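# Slide paper roll onto wooden holder post

## Task

Place the paper roll over the upright post of the wooden holder so that the roll sits down on the holder's base, and then release the roll so no gripper (or wrist camera cable) is still touching it.

## Robot and tools

Robot: two arms, left_arm and right_arm, each ending in a parallel two-finger gripper. The fingers extend along the gripper's +z axis and separate along its y axis. The reported end_effector_position is the point between the finger pads, roughly 1 cm short of the tips.

Frame: a single scene frame. Origin is at table-top height, halfway between the two arms' nominal bases; +z is up, +x points out across the table, and left_arm sits toward +y (arm names do not match image sides). Positions are in metres; orientations are quaternions written w first (qw, qx, qy, qz). Reported poses may be off by a few centimetres, more at long reach. A BASES line, if present, gives each base's true location.

Row format (used by every moving tool): 16 plain numbers, always both arms even if one is idle: left_arm x, y, z, qw, qx, qy, qz, opening, then right_arm x, y, z, qw, qx, qy, qz, opening. x, y, z and the quaternion are absolute targets for the gripper in the scene frame, not offsets. Opening runs from -1 (closed) to +1 (fully open, 0.094 m). To hold an arm still, repeat its full last reported pose with the desired opening in every call; to keep an orientation steady, keep resending the same quaternion rather than copying a drifted reading.

Tools:
- execute_actions(actions, cameras). actions=[] just reports state (with pictures). One action {"rows": [...], "steps": n} runs up to 15 control steps of 1/30 s, one row per step, the last row repeated if rows run out (default 15 steps, minimum 5). A wait {"steps": n} (up to 300) returns once n steps have passed since the last result, your thinking time included. Each target must lie within 0.6 m of that arm's last reported position along each of its gripper axes, or the call is refused and nothing is sent. Only one action per call.
- move(target, speed, blend, blocking, cameras). target is one 16-number row, or a list of up to 15 rows, with no distance cap. Each gripper follows a straight line to its pose, turning the short way; both arms finish together; minimum 0.5 s, cut off at 10 s. speed is m/s, 0.002 to 2.9, default 0.25 (rotation capped at twice that in rad/s); one value or one per target. blend (m) rounds corners between listed targets; 0 means stop at each. blocking=false returns about 0.5 s after starting. Paths do not avoid obstacles or the other arm. Grippers lag and may overshoot speed, especially with a nearly straight arm. Avoid paths passing near an arm's own base (its shoulder posture can flip); route around it. Opening changes in the first target are sent at once (pausing only if that target is within 10 mm); in later targets they are applied on arrival once everything is at rest.
- wait(seconds 0 to 10): lets time pass; ends early if a running move finishes.
- stop(): brakes a running move; fingers continue.
- zoom_image(camera, region=[x0,y0,x1,y1]) in pixels, max 504x504, of cam_high, cam_left_wrist or cam_right_wrist (672x504 each), from the latest image.
- finished_scene(scene): ends the current scene with its number; irreversible. Call only after the roll rests on the base and is released.

Cameras: pictures come with move, wait and stop by default, and with execute_actions only for an empty actions list or when cameras requests them (["all"], a list of names, or []). Calibration data (intrinsics K, distortion, T_world_to_cam) is supplied per camera; fixed cameras may have shifted by a couple of degrees and millimetres, wrist camera images may lag during motion.

Results: per arm, end_effector_position, end_effector_quat_wxyz, Hand target (where the controller is currently driving), Joint positions (last = finger gap in m), joint velocities ("within noise" means at rest), joint torques (include gravity; joints 1-3 wrap at ±28 N m), grip_measured (same scale as opening; reads up to ~2.7 mm wide when empty, a few mm narrower than a held part). A move adds a "move:" line: done (within 10 mm and 2 degrees), off_target, moving, held or fault, plus limits such as paced (pose clipped) or held (steps withheld). Done or off_target says nothing about contact; friction and weight alone can leave a centimetre of error. MOTOR HOT appears at 75 °C; at 90 °C the arm folds and goes idle for the scene.

Control behaviour: commanded orientation is clipped each step to within 40 degrees of the current one; position is prioritised over orientation; tiny moves may not begin. Each action's result is captured 5 steps before it ends; the rest run during your reply. The simulation runs while you think.

Gripping: the fingers press at full force (about 50-64 N per pad) once commanded roughly 0.05 below the touch reading (more for round parts like a roll). Close gently; release by commanding well above grip_measured.

Avoid: dropping the roll or letting go while it moves, anything leaving the table, fast impacts, pressing hard into the holder or table, driving targets far past contact, and any collision or grip between the two arms (can fail the scene). Also avoid overheating from long stretched holds or unreachable targets.

Each tool is called as name([rows], argument=value, ...), one row to a line, values as JSON.

## Session

execute_actions(actions=[], cameras=["all"])

zoom_image(camera="cam_high", region=[100, 60, 590, 430])

Scene clock: 0.00 s of 4400.00 s.
left_arm: end_effector_position=(+0.2734, +0.2698, +0.1704) grip_measured=+1.000 end_effector_quat_wxyz=(+0.613, -0.019, +0.788, +0.051) | right_arm: end_effector_position=(+0.3790, -0.1786, +0.0822) grip_measured=+1.000 end_effector_quat_wxyz=(+0.474, -0.118, +0.868, +0.090)
Joint positions: left_arm=[-0.266 0.121 0.209 -0.349 -0.344 -0.031 0.094] | right_arm=[0.363 1.627 0.664 0.398 0.046 0.081 0.094]
Joint velocities: within noise
Joint torques (N m): no reading
Motor temperatures (°C): left_arm=[23 24 21 24 22 21 23] | right_arm=[23 23 22 22 22 23 24]
Heat: left arm: 24 °C; right arm: 24 °C.
Hand target: left_arm +0.2725, +0.2703, +0.1734; +0.616, -0.020, +0.786, +0.051 | right_arm +0.3823, -0.1774, +0.0908; +0.483, -0.117, +0.863, +0.092
camera_calibration:
cam_left_wrist: T_world_to_cam=[[0.101817, -0.992512, 0.0674804, 0.224411], [-0.662345, -0.118246, -0.739809, 0.363948], [0.742248, 0.0306295, -0.669425, 0.00653824], [0, 0, 0, 1]] pos_world=[0.213357, 0.265566, 0.258486]
cam_right_wrist: T_world_to_cam=[[0.371663, -0.927238, 0.0457862, -0.31111], [-0.803107, -0.345865, -0.485178, 0.306245], [0.465711, 0.143551, -0.873216, 0.0248398], [0, 0, 0, 1]] pos_world=[0.350007, -0.186119, 0.184518]

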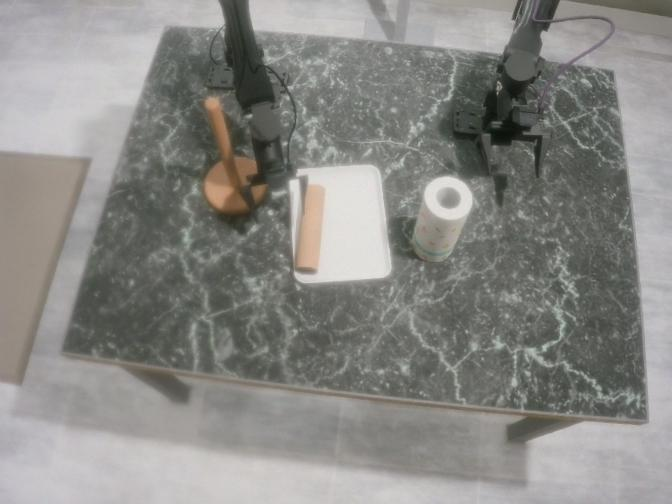

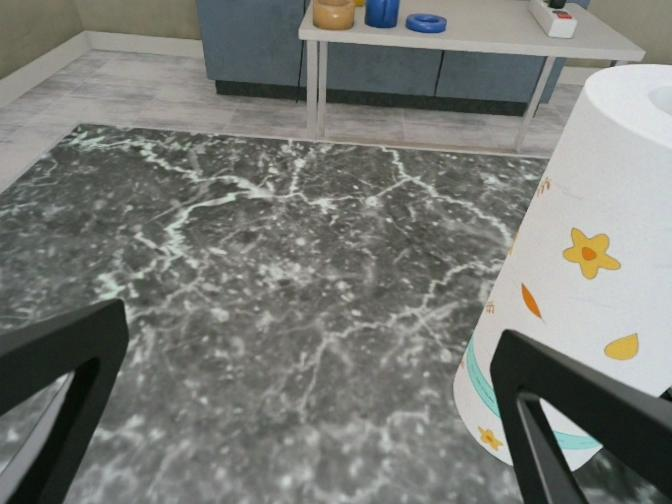

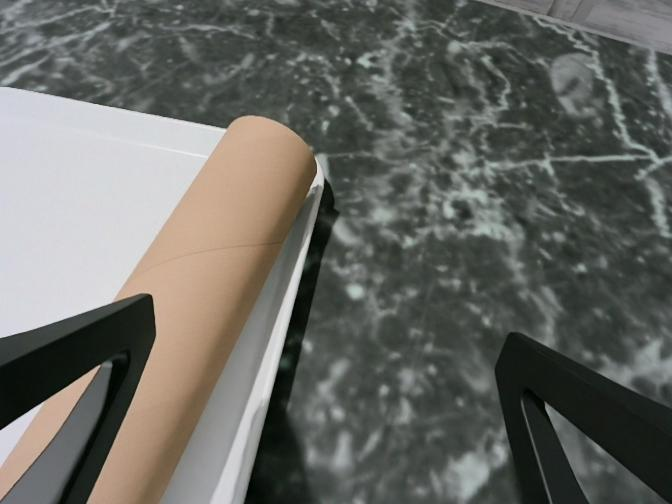

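Scaled by 1.029 from the camera's 672x504 image, which has a finer 960x720 frame.

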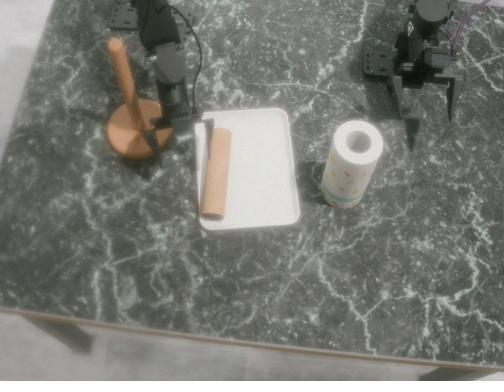

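move([
  [0.2845, 0.3067, 0.3464, 0.341, -0.325, 0.632, -0.615, 1, 0.355, -0.09, 0.165, 0.59, -0.22, 0.74, 0.21, 1],
  [0.2845, 0.3067, 0.3464, 0.341, -0.325, 0.632, -0.615, 1, 0.2946, 0.0583, 0.135, 0.6509, -0.2763, 0.6509, 0.2763, 1],
], speed=[0.6, 0.45], blend=[0.05, 0])

zoom_image(camera="cam_high", region=[180, 80, 300, 230])

zoom_image(camera="cam_high", region=[380, 150, 500, 280])

Scene clock: 11.70 s of 4400.00 s.
left_arm: end_effector_position=(+0.2874, +0.3112, +0.3409) grip_measured=+1.000 end_effector_quat_wxyz=(+0.333, -0.337, +0.632, -0.613) | right_arm: end_effector_position=(+0.2872, +0.0565, +0.1317) grip_measured=+1.000 end_effector_quat_wxyz=(+0.640, -0.285, +0.657, +0.280)
Joint positions: left_arm=[0.936 0.98 0.947 -0.643 1.528 -0.887 0.094] | right_arm=[0.912 1.999 0.691 1.282 0.103 0.005 0.094]
Joint velocities: within noise
Joint torques (N m): left_arm=[0.06 -3.51 6.78 1.43 0.55 -0.06] | right_arm=[-0.34 -7.82 7.28 2.13 0.17 -0.04]
Motor temperatures (°C): left_arm=[23 24 22 27 22 21 23] | right_arm=[23 24 23 25 22 23 24]
Heat: left arm: 27 °C; right arm: 25 °C.
Hand target: left_arm +0.2843, +0.3068, +0.3463; +0.339, -0.325, +0.635, -0.614 | right_arm +0.2944, +0.0580, +0.1350; +0.651, -0.276, +0.651, +0.276
Off the commanded pose: left_arm 0.008 m, 2 deg | right_arm 0.008 m, 2 deg.
Kept back: nothing.
move: done
camera_calibration:
cam_left_wrist: T_world_to_cam=[[0.0675818, 0.0928753, 0.993382, -0.391071], [-0.87433, -0.474101, 0.103808, 0.388468], [0.480604, -0.875558, 0.049163, 0.221278], [0, 0, 0, 1]] pos_world=[0.259731, 0.414236, 0.337278]
cam_right_wrist: T_world_to_cam=[[0.746017, -0.65532, 0.118387, -0.193654], [-0.253804, -0.444159, -0.859248, 0.234889], [0.615664, 0.610966, -0.497673, -0.0419149], [0, 0, 0, 1]] pos_world=[0.229891, 0.00303137, 0.203894]

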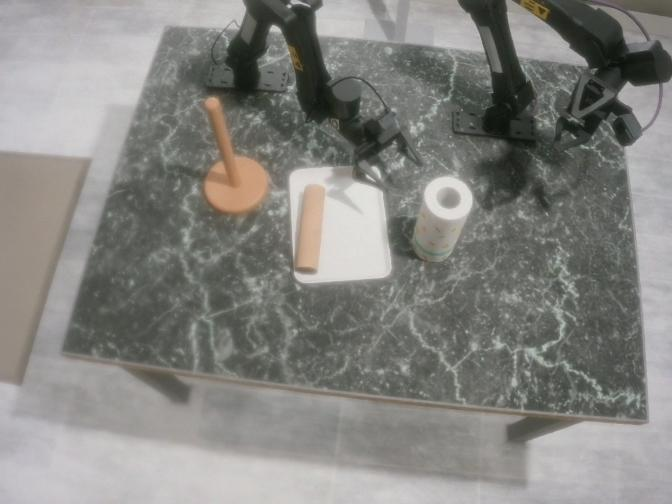

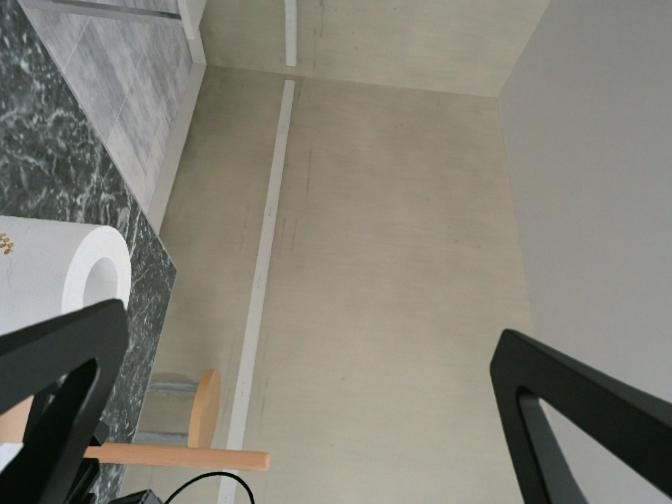

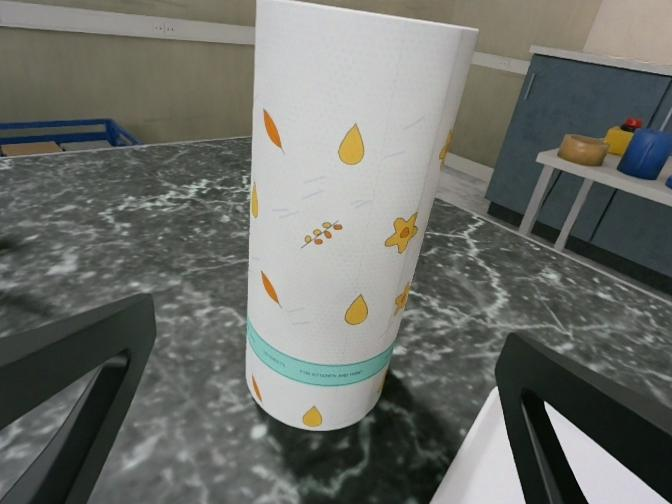

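Scaled by 3.360 from the camera's 672x504 image, which has a finer 960x720 frame.

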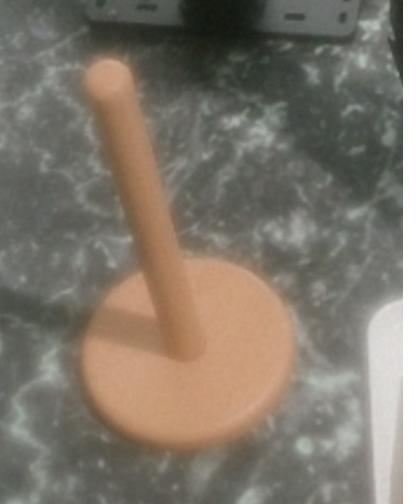

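Scaled by 3.877 from the camera's 672x504 image, which has a finer 960x720 frame.

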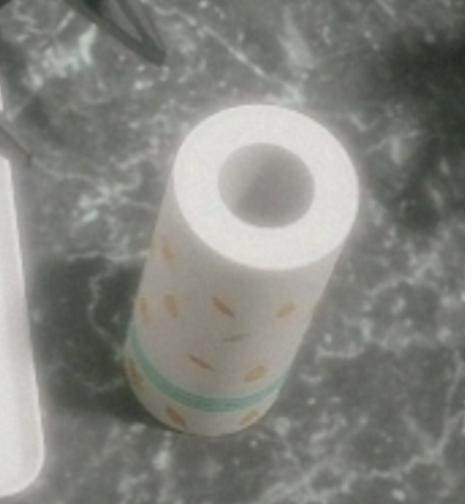

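move(target=[0.2874, 0.3112, 0.3409, 0.333, -0.337, 0.632, -0.613, 1, 0.3371, 0.1008, 0.136, 0.6509, -0.2763, 0.6509, 0.2763, 1], speed=0.2, cameras=["cam_right_wrist", "cam_high"])

Scene clock: 14.43 s of 4400.00 s.
left_arm: end_effector_position=(+0.2881, +0.3122, +0.3414) grip_measured=+1.000 end_effector_quat_wxyz=(+0.334, -0.338, +0.633, -0.612) | right_arm: end_effector_position=(+0.3308, +0.0969, +0.1410) grip_measured=+1.000 end_effector_quat_wxyz=(+0.652, -0.274, +0.650, +0.279)
Joint positions: left_arm=[0.936 0.98 0.947 -0.629 1.524 -0.899 0.094] | right_arm=[0.893 2.13 0.956 1.18 0.104 0.005 0.094]
Joint velocities: within noise
Joint torques (N m): left_arm=[-0.01 -2.14 6.69 1.3 0.41 0] | right_arm=[-0.47 -9.4 8.38 1.75 -0.1 -0.02]
Motor temperatures (°C): left_arm=[23 24 22 27 22 21 23] | right_arm=[23 25 23 25 22 23 24]
Heat: left arm: 27 °C; right arm: 25 °C.
Hand target: left_arm +0.2874, +0.3112, +0.3409; +0.333, -0.337, +0.632, -0.613 | right_arm +0.3368, +0.1004, +0.1359; +0.651, -0.276, +0.651, +0.276
Off the commanded pose: left_arm 0.001 m, 0 deg | right_arm 0.009 m, 0 deg.
Kept back: nothing.
move: done
camera_calibration:
cam_right_wrist: T_world_to_cam=[[0.731086, -0.672276, 0.116443, -0.193898], [-0.245464, -0.4184, -0.874465, 0.268734], [0.636601, 0.610726, -0.470906, -0.0994777], [0, 0, 0, 1]] pos_world=[0.271048, 0.0428395, 0.210732]
Images, in order (width x height): cam_high 672x504, cam_right_wrist 672x504.

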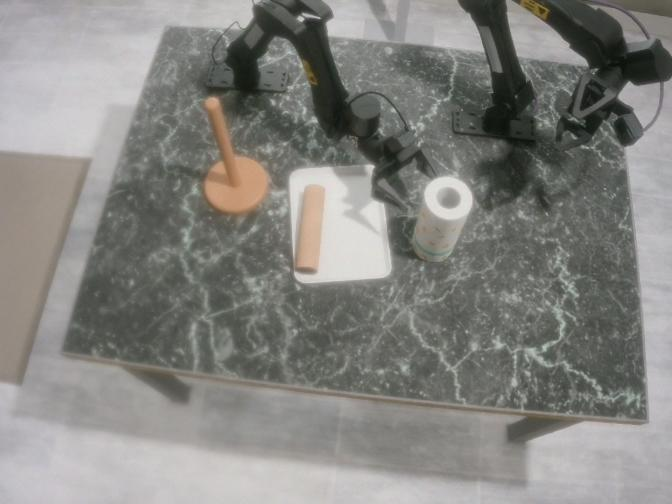

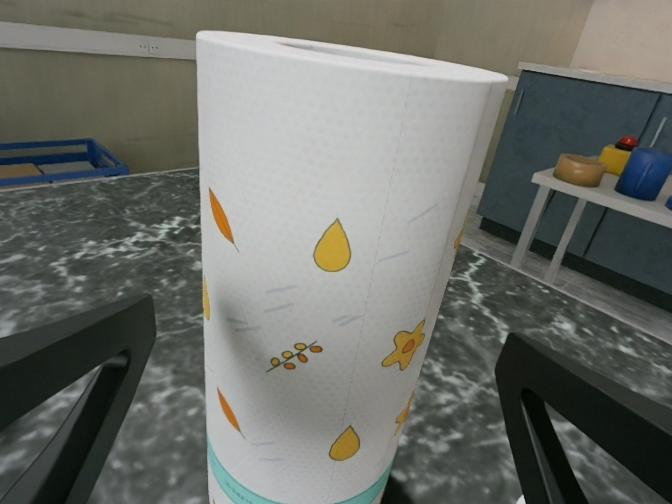

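move([
  [0.2881, 0.3122, 0.3414, 0.334, -0.338, 0.633, -0.612, 1, 0.3742, 0.1428, 0.133, 0.6509, -0.2763, 0.6509, 0.2763, 1],
  [0.2881, 0.3122, 0.3414, 0.334, -0.338, 0.633, -0.612, 1, 0.3742, 0.1428, 0.133, 0.6509, -0.2763, 0.6509, 0.2763, 0.5],
  [0.2881, 0.3122, 0.3414, 0.334, -0.338, 0.633, -0.612, 1, 0.360, 0.11, 0.28, 0.6509, -0.2763, 0.6509, 0.2763, 0.5],
  [0.2881, 0.3122, 0.3414, 0.334, -0.338, 0.633, -0.612, 1, 0.320, -0.08, 0.43, 0.6509, -0.2763, 0.6509, 0.2763, 0.5],
  [0.2881, 0.3122, 0.3414, 0.334, -0.338, 0.633, -0.612, 1, 0.300, -0.20, 0.478, 0.6621, -0.2714, 0.6395, 0.2810, 0.5],
  [0.2881, 0.3122, 0.3414, 0.334, -0.338, 0.633, -0.612, 1, 0.289, -0.285, 0.478, 0.6621, -0.2714, 0.6395, 0.2810, 0.5],
], speed=[0.15, 0.15, 0.3, 0.35, 0.3, 0.2], blend=[0, 0, 0.05, 0.05, 0.03, 0])

zoom_image(camera="cam_high", region=[150, 20, 310, 230])

zoom_image(camera="cam_left_wrist", region=[100, 360, 500, 504])

Scene clock: 21.10 s of 4400.00 s.
left_arm: end_effector_position=(+0.2884, +0.3126, +0.3409) grip_measured=+1.000 end_effector_quat_wxyz=(+0.335, -0.339, +0.633, -0.610) | right_arm: end_effector_position=(+0.2918, -0.2860, +0.4629) grip_measured=+0.607 end_effector_quat_wxyz=(+0.651, -0.256, +0.654, +0.289)
Joint positions: left_arm=[0.936 0.98 0.947 -0.629 1.521 -0.899 0.094] | right_arm=[-0.416 1.132 1.3 -0.129 -1.194 0.08 0.076]
Joint velocities: within noise
Joint torques (N m): left_arm=[-0.06 -1.91 6.98 1.32 0.42 -0.02] | right_arm=[-0.43 -2.5 10.17 1.68 -0.12 0.09]
Motor temperatures (°C): left_arm=[23 24 22 27 22 21 23] | right_arm=[23 25 23 26 22 23 24]
Heat: left arm: 27 °C; right arm: 26 °C.
Hand target: left_arm +0.2881, +0.3122, +0.3415; +0.334, -0.338, +0.633, -0.612 | right_arm +0.2885, -0.2850, +0.4774; +0.662, -0.271, +0.640, +0.281
Off the commanded pose: left_arm 0.001 m, 0 deg | right_arm 0.015 m, 3 deg.
Kept back: nothing.
move: off_target (right_arm)
camera_calibration:
cam_left_wrist: T_world_to_cam=[[0.0696321, 0.08954, 0.993546, -0.390811], [-0.871012, -0.48006, 0.104308, 0.390688], [0.486302, -0.872654, 0.0445628, 0.221034], [0, 0, 0, 1]] pos_world=[0.260018, 0.415433, 0.337687]
cam_right_wrist: T_world_to_cam=[[0.725642, -0.683615, 0.07819, -0.444267], [-0.269076, -0.386517, -0.882158, 0.400111], [0.633278, 0.619092, -0.464418, 0.311099], [0, 0, 0, 1]] pos_world=[0.233027, -0.341657, 0.532179]

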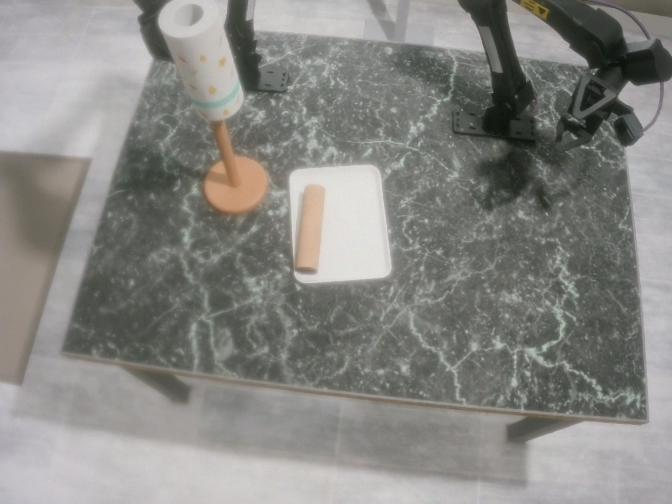

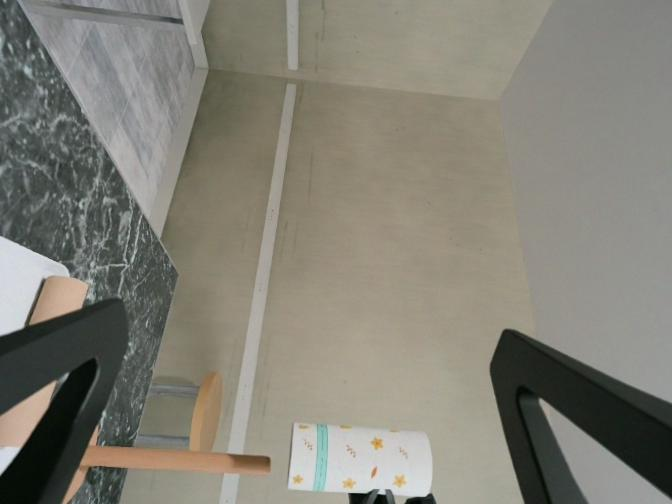

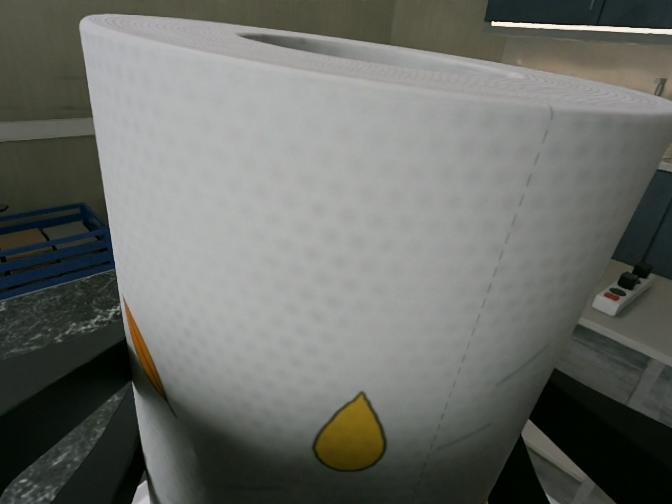

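Scaled by 2.400 from the camera's 672x504 image, which has a finer 960x720 frame.

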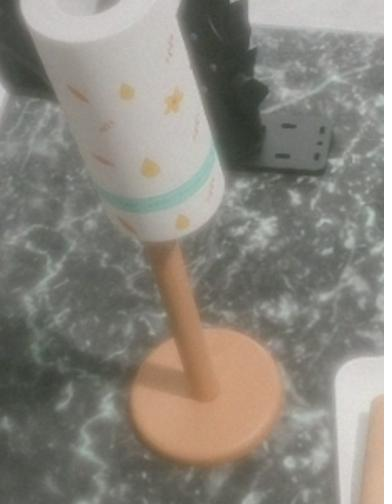

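Scaled by 1.260 from the camera's 672x504 image, which has a finer 960x720 frame.

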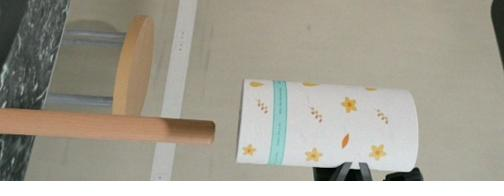

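move(target=[0.2884, 0.3126, 0.3409, 0.335, -0.339, 0.633, -0.610, 1, 0.2729, -0.2998, 0.465, 0.6646, -0.2857, 0.6367, 0.2671, 0.5], speed=0.12, cameras=["cam_high", "cam_left_wrist"])

zoom_image(camera="cam_high", region=[140, 0, 300, 220])

zoom_image(camera="cam_left_wrist", region=[150, 390, 450, 504])

Scene clock: 25.60 s of 4400.00 s.
left_arm: end_effector_position=(+0.2887, +0.3131, +0.3405) grip_measured=+1.000 end_effector_quat_wxyz=(+0.335, -0.341, +0.633, -0.609) | right_arm: end_effector_position=(+0.2822, -0.3031, +0.4597) grip_measured=+0.607 end_effector_quat_wxyz=(+0.655, -0.271, +0.648, +0.278)
Joint positions: left_arm=[0.936 0.98 0.947 -0.629 1.516 -0.899 0.094] | right_arm=[-0.511 1.125 1.28 -0.105 -1.294 0.053 0.076]
Joint velocities: within noise
Joint torques (N m): left_arm=[0.03 -1.98 6.91 1.36 0.43 -0.01] | right_arm=[-0.61 -5.67 5.78 1.58 -0.11 -0.02]
Motor temperatures (°C): left_arm=[23 24 22 27 22 21 23] | right_arm=[23 25 24 26 22 23 25]
Heat: left arm: 27 °C; right arm: 26 °C.
Hand target: left_arm +0.2884, +0.3126, +0.3410; +0.335, -0.339, +0.633, -0.610 | right_arm +0.2732, -0.2997, +0.4649; +0.664, -0.286, +0.637, +0.266
Off the commanded pose: left_arm 0.001 m, 0 deg | right_arm 0.011 m, 3 deg.
Kept back: nothing.
move: off_target (right_arm)
camera_calibration:
cam_left_wrist: T_world_to_cam=[[0.0714044, 0.0882981, 0.993532, -0.3906], [-0.869244, -0.483017, 0.105399, 0.391343], [0.489199, -0.871148, 0.0422631, 0.220878], [0, 0, 0, 1]] pos_world=[0.26001, 0.415932, 0.337491]
Images, in order (width x height): cam_high 672x504, cam_left_wrist 672x504.

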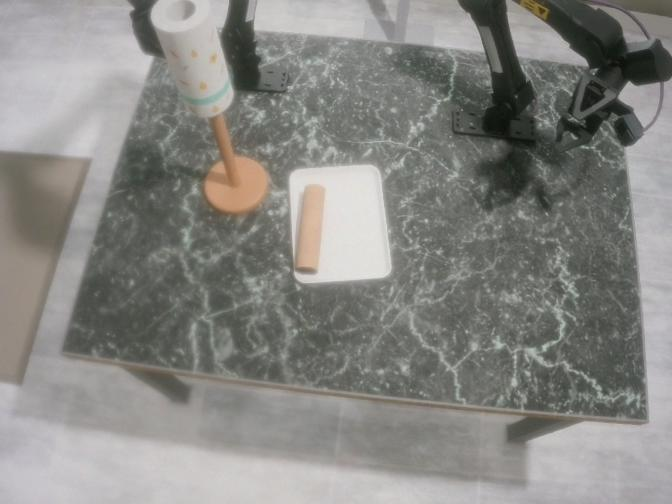

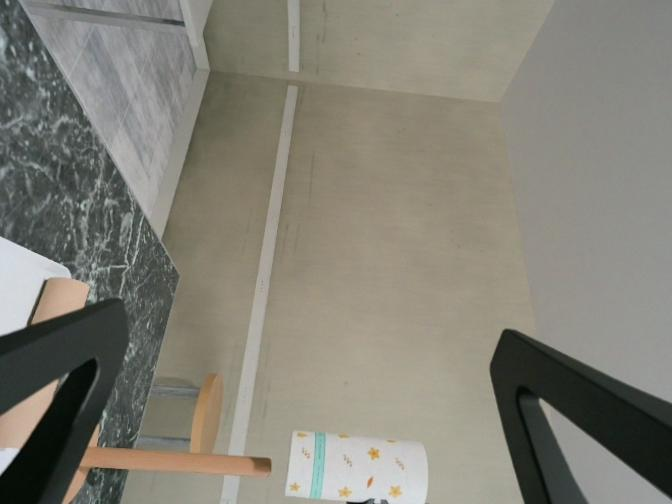

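Scaled by 2.291 from the camera's 672x504 image, which has a finer 960x720 frame.

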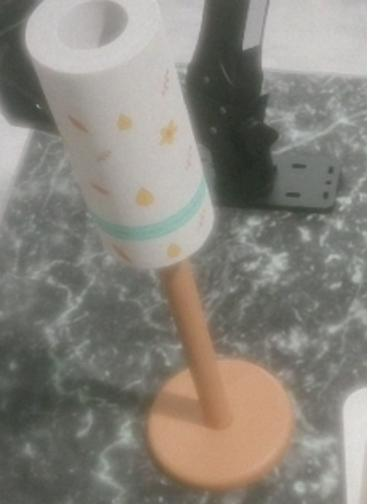

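Scaled by 1.680 from the camera's 672x504 image, which has a finer 960x720 frame.

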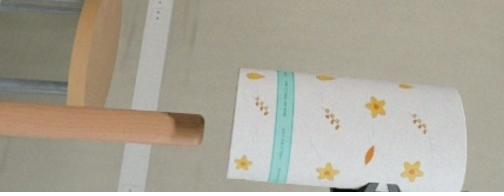

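move(target=[0.2884, 0.3126, 0.3409, 0.335, -0.339, 0.633, -0.610, 1, 0.2655, -0.2984, 0.443, 0.6646, -0.2857, 0.6367, 0.2671, 0.5], speed=0.12, cameras=["cam_high", "cam_left_wrist"])

zoom_image(camera="cam_high", region=[140, 0, 300, 220])

zoom_image(camera="cam_left_wrist", region=[150, 390, 450, 504])

Scene clock: 27.80 s of 4400.00 s.
left_arm: end_effector_position=(+0.2887, +0.3132, +0.3404) grip_measured=+1.000 end_effector_quat_wxyz=(+0.336, -0.341, +0.633, -0.609) | right_arm: end_effector_position=(+0.2731, -0.3006, +0.4388) grip_measured=+0.607 end_effector_quat_wxyz=(+0.657, -0.276, +0.645, +0.274)
Joint positions: left_arm=[0.936 0.98 0.947 -0.629 1.516 -0.899 0.094] | right_arm=[-0.523 1.065 1.159 -0.037 -1.309 0.046 0.076]
Joint velocities: within noise
Joint torques (N m): left_arm=[-0.08 -2.04 6.89 1.34 0.44 -0.01] | right_arm=[-0.72 -4.92 5.87 1.54 -0.11 0.1]
Motor temperatures (°C): left_arm=[23 24 22 27 22 21 23] | right_arm=[23 25 24 26 22 23 25]
Heat: left arm: 27 °C; right arm: 26 °C.
Hand target: left_arm +0.2884, +0.3126, +0.3410; +0.335, -0.339, +0.633, -0.610 | right_arm +0.2657, -0.2982, +0.4429; +0.664, -0.286, +0.637, +0.267
Off the commanded pose: left_arm 0.001 m, 0 deg | right_arm 0.009 m, 2 deg.
Kept back: nothing.
move: done
camera_calibration:
cam_left_wrist: T_world_to_cam=[[0.0715655, 0.0882052, 0.993528, -0.390603], [-0.869052, -0.483338, 0.10551, 0.391389], [0.489517, -0.870979, 0.0420646, 0.220792], [0, 0, 0, 1]] pos_world=[0.26001, 0.415931, 0.337492]
Images, in order (width x height): cam_high 672x504, cam_left_wrist 672x504.

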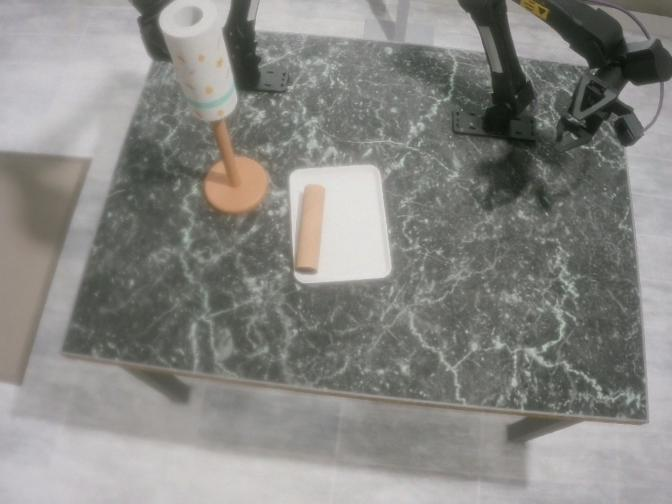

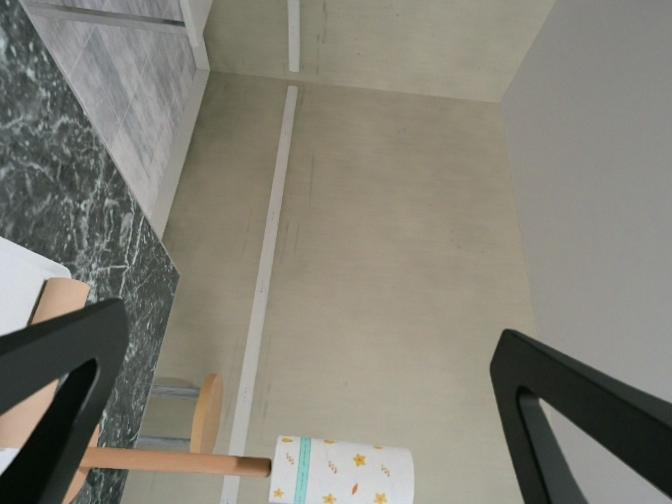

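Scaled by 2.291 from the camera's 672x504 image, which has a finer 960x720 frame.

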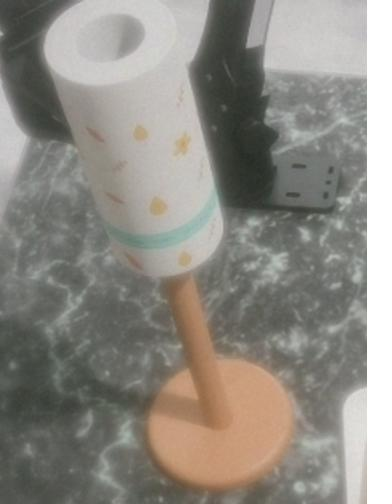

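Scaled by 1.680 from the camera's 672x504 image, which has a finer 960x720 frame.

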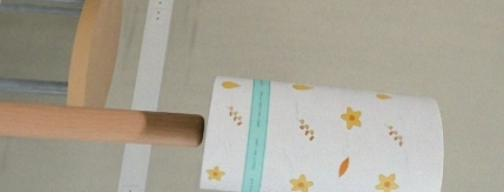

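move([
  [0.2884, 0.3126, 0.3409, 0.335, -0.339, 0.633, -0.610, 1, 0.2697, -0.3006, 0.404, 0.6594, -0.2821, 0.6421, 0.2708, 0.5],
  [0.2884, 0.3126, 0.3409, 0.335, -0.339, 0.633, -0.610, 1, 0.2711, -0.3014, 0.334, 0.6594, -0.2821, 0.6421, 0.2708, 0.5],
], speed=[0.09, 0.16], blend=[0.01, 0], cameras=["cam_high", "cam_left_wrist"])

zoom_image(camera="cam_high", region=[140, 20, 300, 230])

Scene clock: 30.83 s of 4400.00 s.
left_arm: end_effector_position=(+0.2888, +0.3132, +0.3404) grip_measured=+1.000 end_effector_quat_wxyz=(+0.336, -0.341, +0.633, -0.609) | right_arm: end_effector_position=(+0.2770, -0.3027, +0.3293) grip_measured=+0.607 end_effector_quat_wxyz=(+0.651, -0.273, +0.652, +0.278)
Joint positions: left_arm=[0.936 0.98 0.947 -0.629 1.516 -0.899 0.094] | right_arm=[-0.523 1.026 0.723 0.31 -1.31 0.014 0.076]
Joint velocities: within noise
Joint torques (N m): left_arm=[-0.05 -1.99 6.94 1.36 0.43 0.01] | right_arm=[-0.64 -4.85 6.2 1.58 -0.14 0.08]
Motor temperatures (°C): left_arm=[23 24 22 27 22 21 23] | right_arm=[23 24 24 26 22 23 25]
Heat: left arm: 27 °C; right arm: 26 °C.
Hand target: left_arm +0.2884, +0.3126, +0.3409; +0.335, -0.339, +0.633, -0.610 | right_arm +0.2713, -0.3012, +0.3338; +0.658, -0.283, +0.643, +0.270
Off the commanded pose: left_arm 0.001 m, 0 deg | right_arm 0.008 m, 2 deg.
Kept back: nothing.
move: done
camera_calibration:
cam_left_wrist: T_world_to_cam=[[0.0717237, 0.0881008, 0.993526, -0.390501], [-0.868884, -0.483618, 0.10561, 0.391437], [0.489791, -0.870834, 0.0418625, 0.220733], [0, 0, 0, 1]] pos_world=[0.260009, 0.415931, 0.337392]
Images, in order (width x height): cam_high 672x504, cam_left_wrist 672x504.

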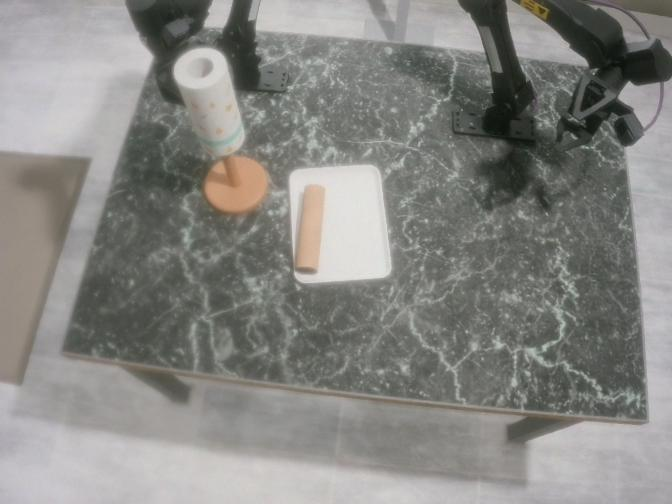

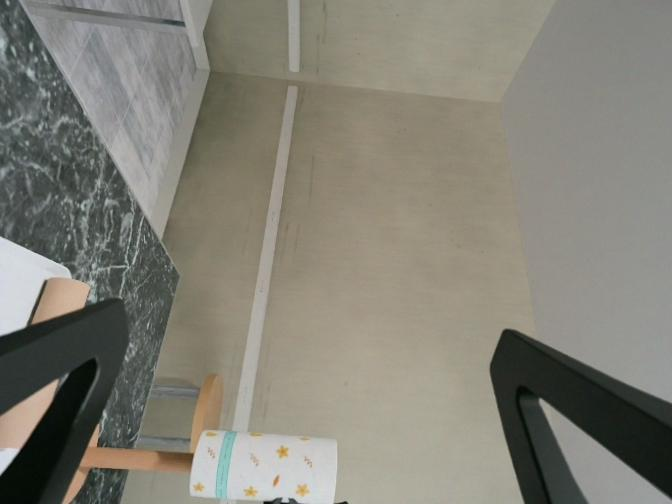

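Scaled by 2.400 from the camera's 672x504 image, which has a finer 960x720 frame.

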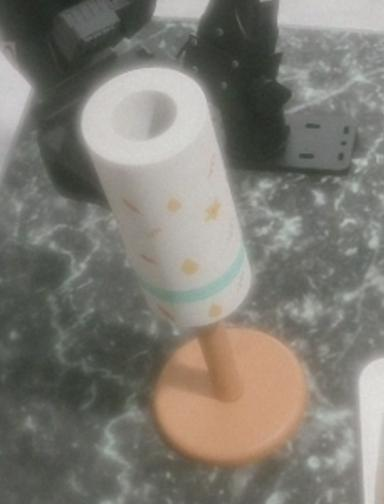

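move([
  [0.2884, 0.3126, 0.3409, 0.335, -0.339, 0.633, -0.610, 1, 0.2718, -0.3018, 0.264, 0.6594, -0.2821, 0.6421, 0.2708, 0.5],
  [0.2884, 0.3126, 0.3409, 0.335, -0.339, 0.633, -0.610, 1, 0.2730, -0.3025, 0.198, 0.6594, -0.2821, 0.6421, 0.2708, 0.5],
], speed=[0.16, 0.16], blend=[0.01, 0], cameras=["cam_high", "cam_left_wrist"])

zoom_image(camera="cam_high", region=[150, 70, 300, 240])

Scene clock: 33.30 s of 4400.00 s.
left_arm: end_effector_position=(+0.2888, +0.3132, +0.3404) grip_measured=+1.000 end_effector_quat_wxyz=(+0.336, -0.341, +0.633, -0.609) | right_arm: end_effector_position=(+0.2754, -0.3018, +0.1994) grip_measured=+0.607 end_effector_quat_wxyz=(+0.657, -0.282, +0.645, +0.270)
Joint positions: left_arm=[0.936 0.98 0.947 -0.629 1.516 -0.899 0.094] | right_arm=[-0.523 1.327 0.294 1.07 -1.31 0.013 0.076]
Joint velocities: left_arm=[within noise] | right_arm=[-0.002 0.012 -0.012 0.183 -0.007 0.037 0.001]
Joint torques (N m): left_arm=[-0.02 -2 6.95 1.34 0.42 0.01] | right_arm=[-0.69 -3.03 4.59 1.58 -0.1 0.11]
Motor temperatures (°C): left_arm=[23 24 22 27 22 21 23] | right_arm=[23 24 24 26 22 23 25]
Heat: left arm: 27 °C; right arm: 26 °C.
Hand target: left_arm +0.2884, +0.3126, +0.3409; +0.335, -0.339, +0.633, -0.610 | right_arm +0.2730, -0.3024, +0.1980; +0.659, -0.282, +0.643, +0.270
Off the commanded pose: left_arm 0.001 m, 0 deg | right_arm 0.003 m, 0 deg.
Kept back: nothing.
move: done
camera_calibration:
cam_left_wrist: T_world_to_cam=[[0.0717237, 0.0881008, 0.993526, -0.390501], [-0.868884, -0.483618, 0.10561, 0.391437], [0.489791, -0.870834, 0.0418625, 0.220733], [0, 0, 0, 1]] pos_world=[0.260009, 0.415931, 0.337392]
Images, in order (width x height): cam_high 672x504, cam_left_wrist 672x504.

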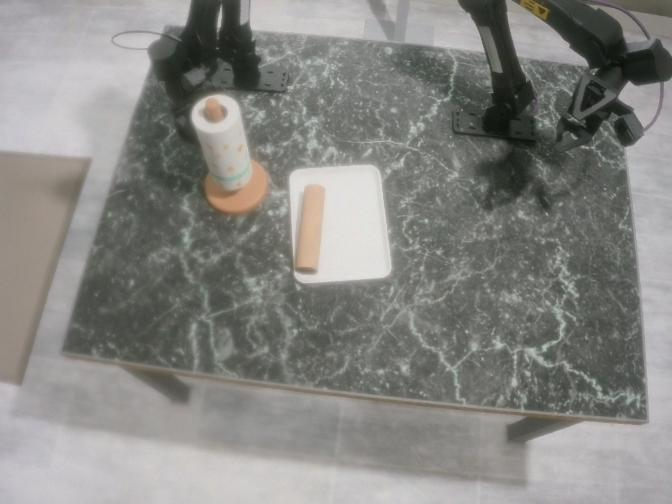

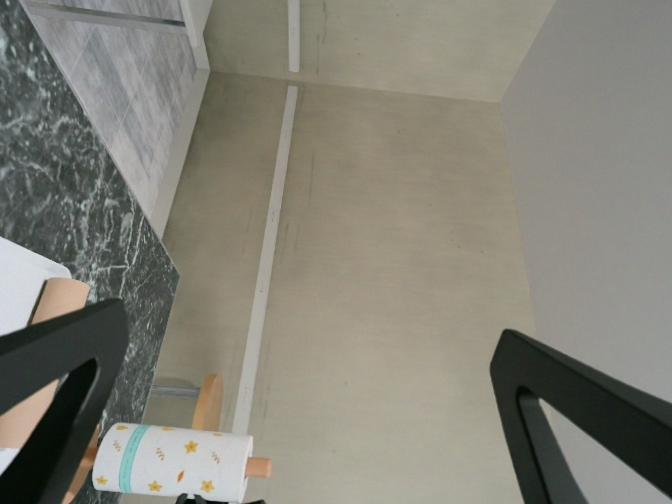

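Scaled by 2.965 from the camera's 672x504 image, which has a finer 960x720 frame.

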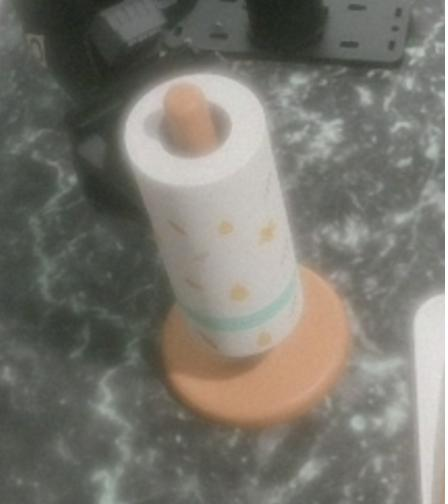

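move([
  [0.2888, 0.3132, 0.3404, 0.336, -0.341, 0.633, -0.609, 1, 0.2741, -0.3031, 0.178, 0.6546, -0.2736, 0.6471, 0.2793, 0.5],
  [0.2888, 0.3132, 0.3404, 0.336, -0.341, 0.633, -0.609, 1, 0.2741, -0.3031, 0.155, 0.6546, -0.2736, 0.6471, 0.2793, 0.5],
], speed=[0.1, 0.07], blend=[0.005, 0], cameras=["cam_high", "cam_left_wrist"])

zoom_image(camera="cam_high", region=[150, 70, 300, 240])

Scene clock: 35.50 s of 4400.00 s.
left_arm: end_effector_position=(+0.2891, +0.3137, +0.3399) grip_measured=+1.000 end_effector_quat_wxyz=(+0.335, -0.343, +0.633, -0.608) | right_arm: end_effector_position=(+0.2765, -0.3023, +0.1552) grip_measured=+0.607 end_effector_quat_wxyz=(+0.650, -0.273, +0.651, +0.281)
Joint positions: left_arm=[0.936 0.98 0.947 -0.629 1.511 -0.902 0.094] | right_arm=[-0.523 1.603 0.228 1.388 -1.313 0.023 0.076]
Joint velocities: left_arm=[within noise] | right_arm=[0.002 0.051 -0.007 0.095 -0.007 0.051 0]
Joint torques (N m): left_arm=[-0.12 -2.09 6.82 1.43 0.42 -0.05] | right_arm=[-0.68 -3.81 3.15 1.64 -0.11 0.07]
Motor temperatures (°C): left_arm=[23 24 22 27 22 21 23] | right_arm=[23 24 23 27 22 23 25]
Heat: left arm: 27 °C; right arm: 27 °C.
Hand target: left_arm +0.2888, +0.3133, +0.3404; +0.336, -0.341, +0.633, -0.609 | right_arm +0.2740, -0.3030, +0.1550; +0.653, -0.274, +0.648, +0.279
Off the commanded pose: left_arm 0.001 m, 0 deg | right_arm 0.003 m, 1 deg.
Kept back: nothing.
move: done
camera_calibration:
cam_left_wrist: T_world_to_cam=[[0.075369, 0.0896754, 0.993115, -0.391596], [-0.866798, -0.486442, 0.109707, 0.390829], [0.492931, -0.869099, 0.0410678, 0.219877], [0, 0, 0, 1]] pos_world=[0.2599, 0.416327, 0.336993]
Images, in order (width x height): cam_high 672x504, cam_left_wrist 672x504.

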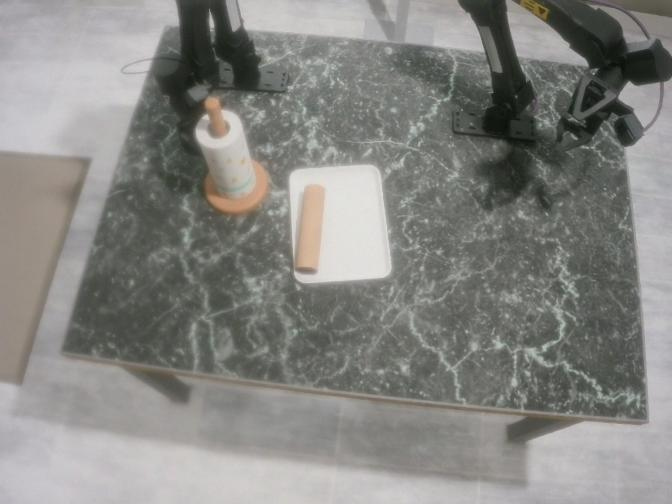

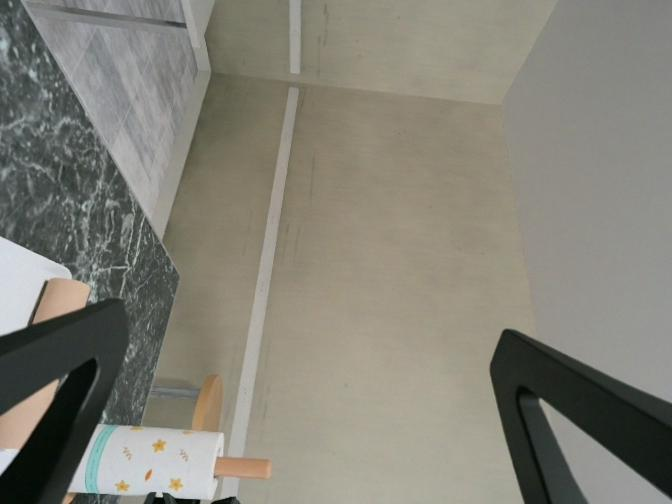

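Scaled by 2.965 from the camera's 672x504 image, which has a finer 960x720 frame.

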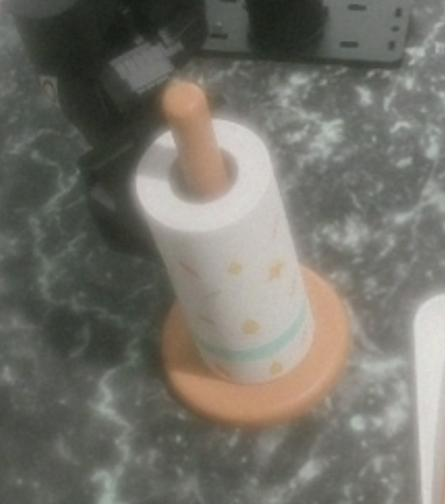

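move(target=[0.2891, 0.3137, 0.3399, 0.335, -0.343, 0.633, -0.608, 1, 0.2741, -0.3031, 0.141, 0.6546, -0.2736, 0.6471, 0.2793, 0.5], speed=0.05, cameras=["cam_high"])

zoom_image(camera="cam_high", region=[150, 70, 300, 240])

Scene clock: 36.63 s of 4400.00 s.
left_arm: end_effector_position=(+0.2893, +0.3141, +0.3396) grip_measured=+1.000 end_effector_quat_wxyz=(+0.336, -0.344, +0.633, -0.607) | right_arm: end_effector_position=(+0.2758, -0.3012, +0.1502) grip_measured=+0.607 end_effector_quat_wxyz=(+0.652, -0.280, +0.646, +0.281)
Joint positions: left_arm=[0.936 0.98 0.947 -0.629 1.508 -0.902 0.094] | right_arm=[-0.523 1.667 0.224 1.48 -1.326 0.034 0.076]
Joint velocities: within noise
Joint torques (N m): left_arm=[-0.03 -1.98 6.95 1.36 0.43 0.01] | right_arm=[-0.73 -1.28 2.03 1.8 0.07 -0.11]
Motor temperatures (°C): left_arm=[23 24 22 27 23 21 23] | right_arm=[23 24 23 27 22 23 25]
Heat: left arm: 27 °C; right arm: 27 °C.
Hand target: left_arm +0.2891, +0.3137, +0.3400; +0.335, -0.343, +0.633, -0.608 | right_arm +0.2739, -0.3029, +0.1414; +0.652, -0.275, +0.650, +0.278
Off the commanded pose: left_arm 0.001 m, 0 deg | right_arm 0.010 m, 1 deg.
Kept back: nothing.
move: done
Images, in order (width x height): cam_high 672x504.

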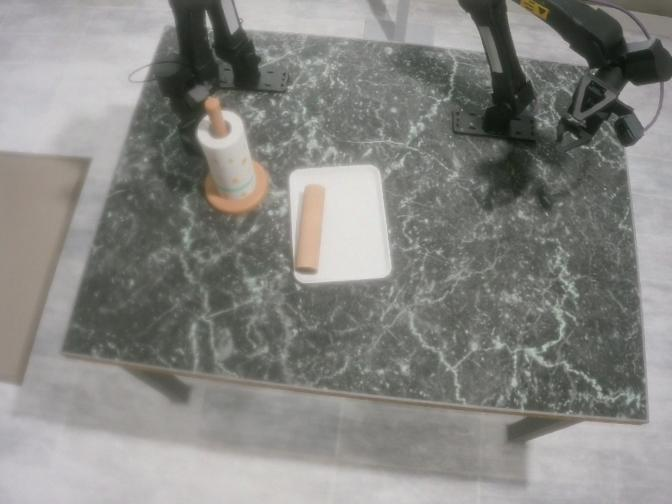

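Scaled by 2.965 from the camera's 672x504 image, which has a finer 960x720 frame.

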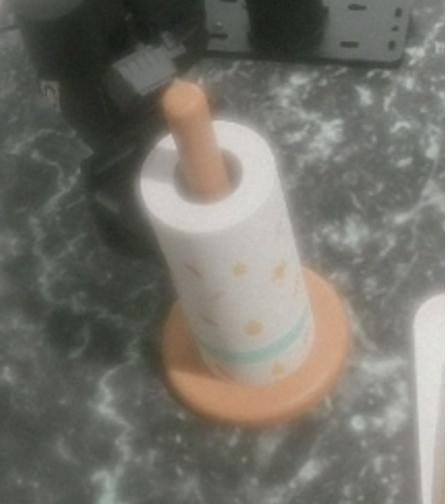

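move([
  [0.2893, 0.3141, 0.3396, 0.336, -0.344, 0.633, -0.607, 1, 0.2750, -0.3018, 0.149, 0.652, -0.278, 0.647, 0.281, 1],
  [0.2893, 0.3141, 0.3396, 0.336, -0.344, 0.633, -0.607, 1, 0.2390, -0.3380, 0.152, 0.6623, -0.2476, 0.6623, 0.2476, 1],
  [0.2893, 0.3141, 0.3396, 0.336, -0.344, 0.633, -0.607, 1, 0.2200, -0.3600, 0.260, 0.6861, -0.1711, 0.6861, 0.1711, 1],
], speed=[0.1, 0.1, 0.25], blend=[0, 0.005, 0], cameras=["all"])

zoom_image(camera="cam_high", region=[130, 50, 300, 240])

Scene clock: 42.07 s of 4400.00 s.
left_arm: end_effector_position=(+0.2896, +0.3146, +0.3392) grip_measured=+1.000 end_effector_quat_wxyz=(+0.336, -0.346, +0.633, -0.606) | right_arm: end_effector_position=(+0.2184, -0.3572, +0.2492) grip_measured=+0.998 end_effector_quat_wxyz=(+0.683, -0.165, +0.686, +0.189)
Joint positions: left_arm=[0.936 0.98 0.947 -0.629 1.505 -0.902 0.094] | right_arm=[-0.919 0.748 0.299 0.484 -1.412 0.067 0.094]
Joint velocities: left_arm=[within noise] | right_arm=[0.012 -0.017 0.046 -0.3 0.066 -0.11 0]
Joint torques (N m): left_arm=[0.01 -2.03 6.89 1.4 0.41 -0.04] | right_arm=[-0.05 -1.42 10.56 1.1 0.19 -0.07]
Motor temperatures (°C): left_arm=[23 24 22 27 23 21 23] | right_arm=[23 24 23 27 22 23 25]
Heat: left arm: 27 °C; right arm: 27 °C.
Hand target: left_arm +0.2893, +0.3142, +0.3396; +0.336, -0.344, +0.633, -0.607 | right_arm +0.2196, -0.3597, +0.2598; +0.688, -0.171, +0.684, +0.172
Off the commanded pose: left_arm 0.001 m, 0 deg | right_arm 0.011 m, 2 deg.
Kept back: nothing.
move: off_target (right_arm)
camera_calibration:
cam_left_wrist: T_world_to_cam=[[0.0783059, 0.0876915, 0.993065, -0.391087], [-0.863763, -0.491407, 0.111503, 0.391889], [0.497777, -0.866504, 0.0372645, 0.219447], [0, 0, 0, 1]] pos_world=[0.259888, 0.417024, 0.336501]
cam_right_wrist: T_world_to_cam=[[0.504774, -0.858648, 0.0890345, -0.439965], [-0.368743, -0.307723, -0.877118, 0.213002], [0.780533, 0.409915, -0.471951, 0.197491], [0, 0, 0, 1]] pos_world=[0.146477, -0.393184, 0.319206]

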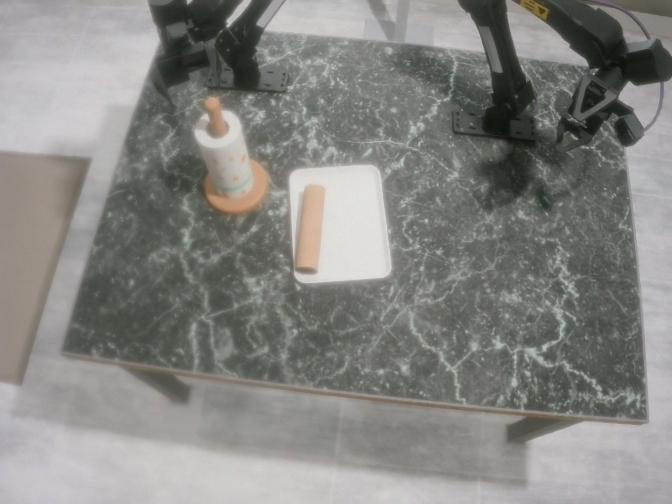

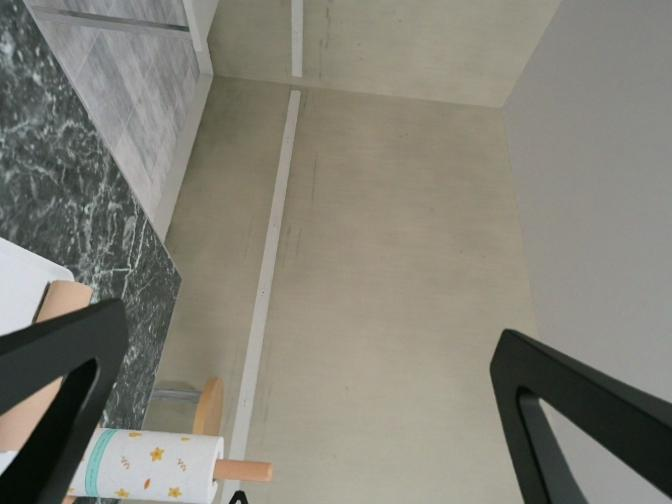

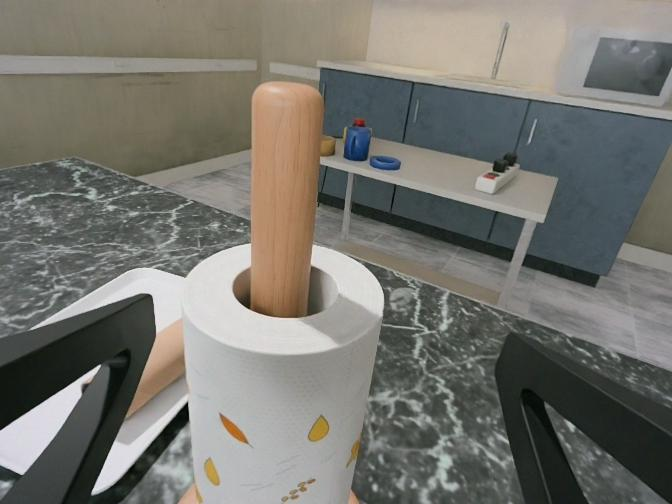

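Scaled by 2.653 from the camera's 672x504 image, which has a finer 960x720 frame.

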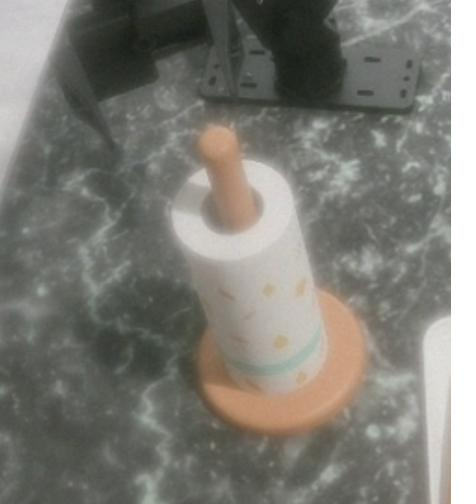

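finished_scene(scene=2)

The scene is finished: the task was done.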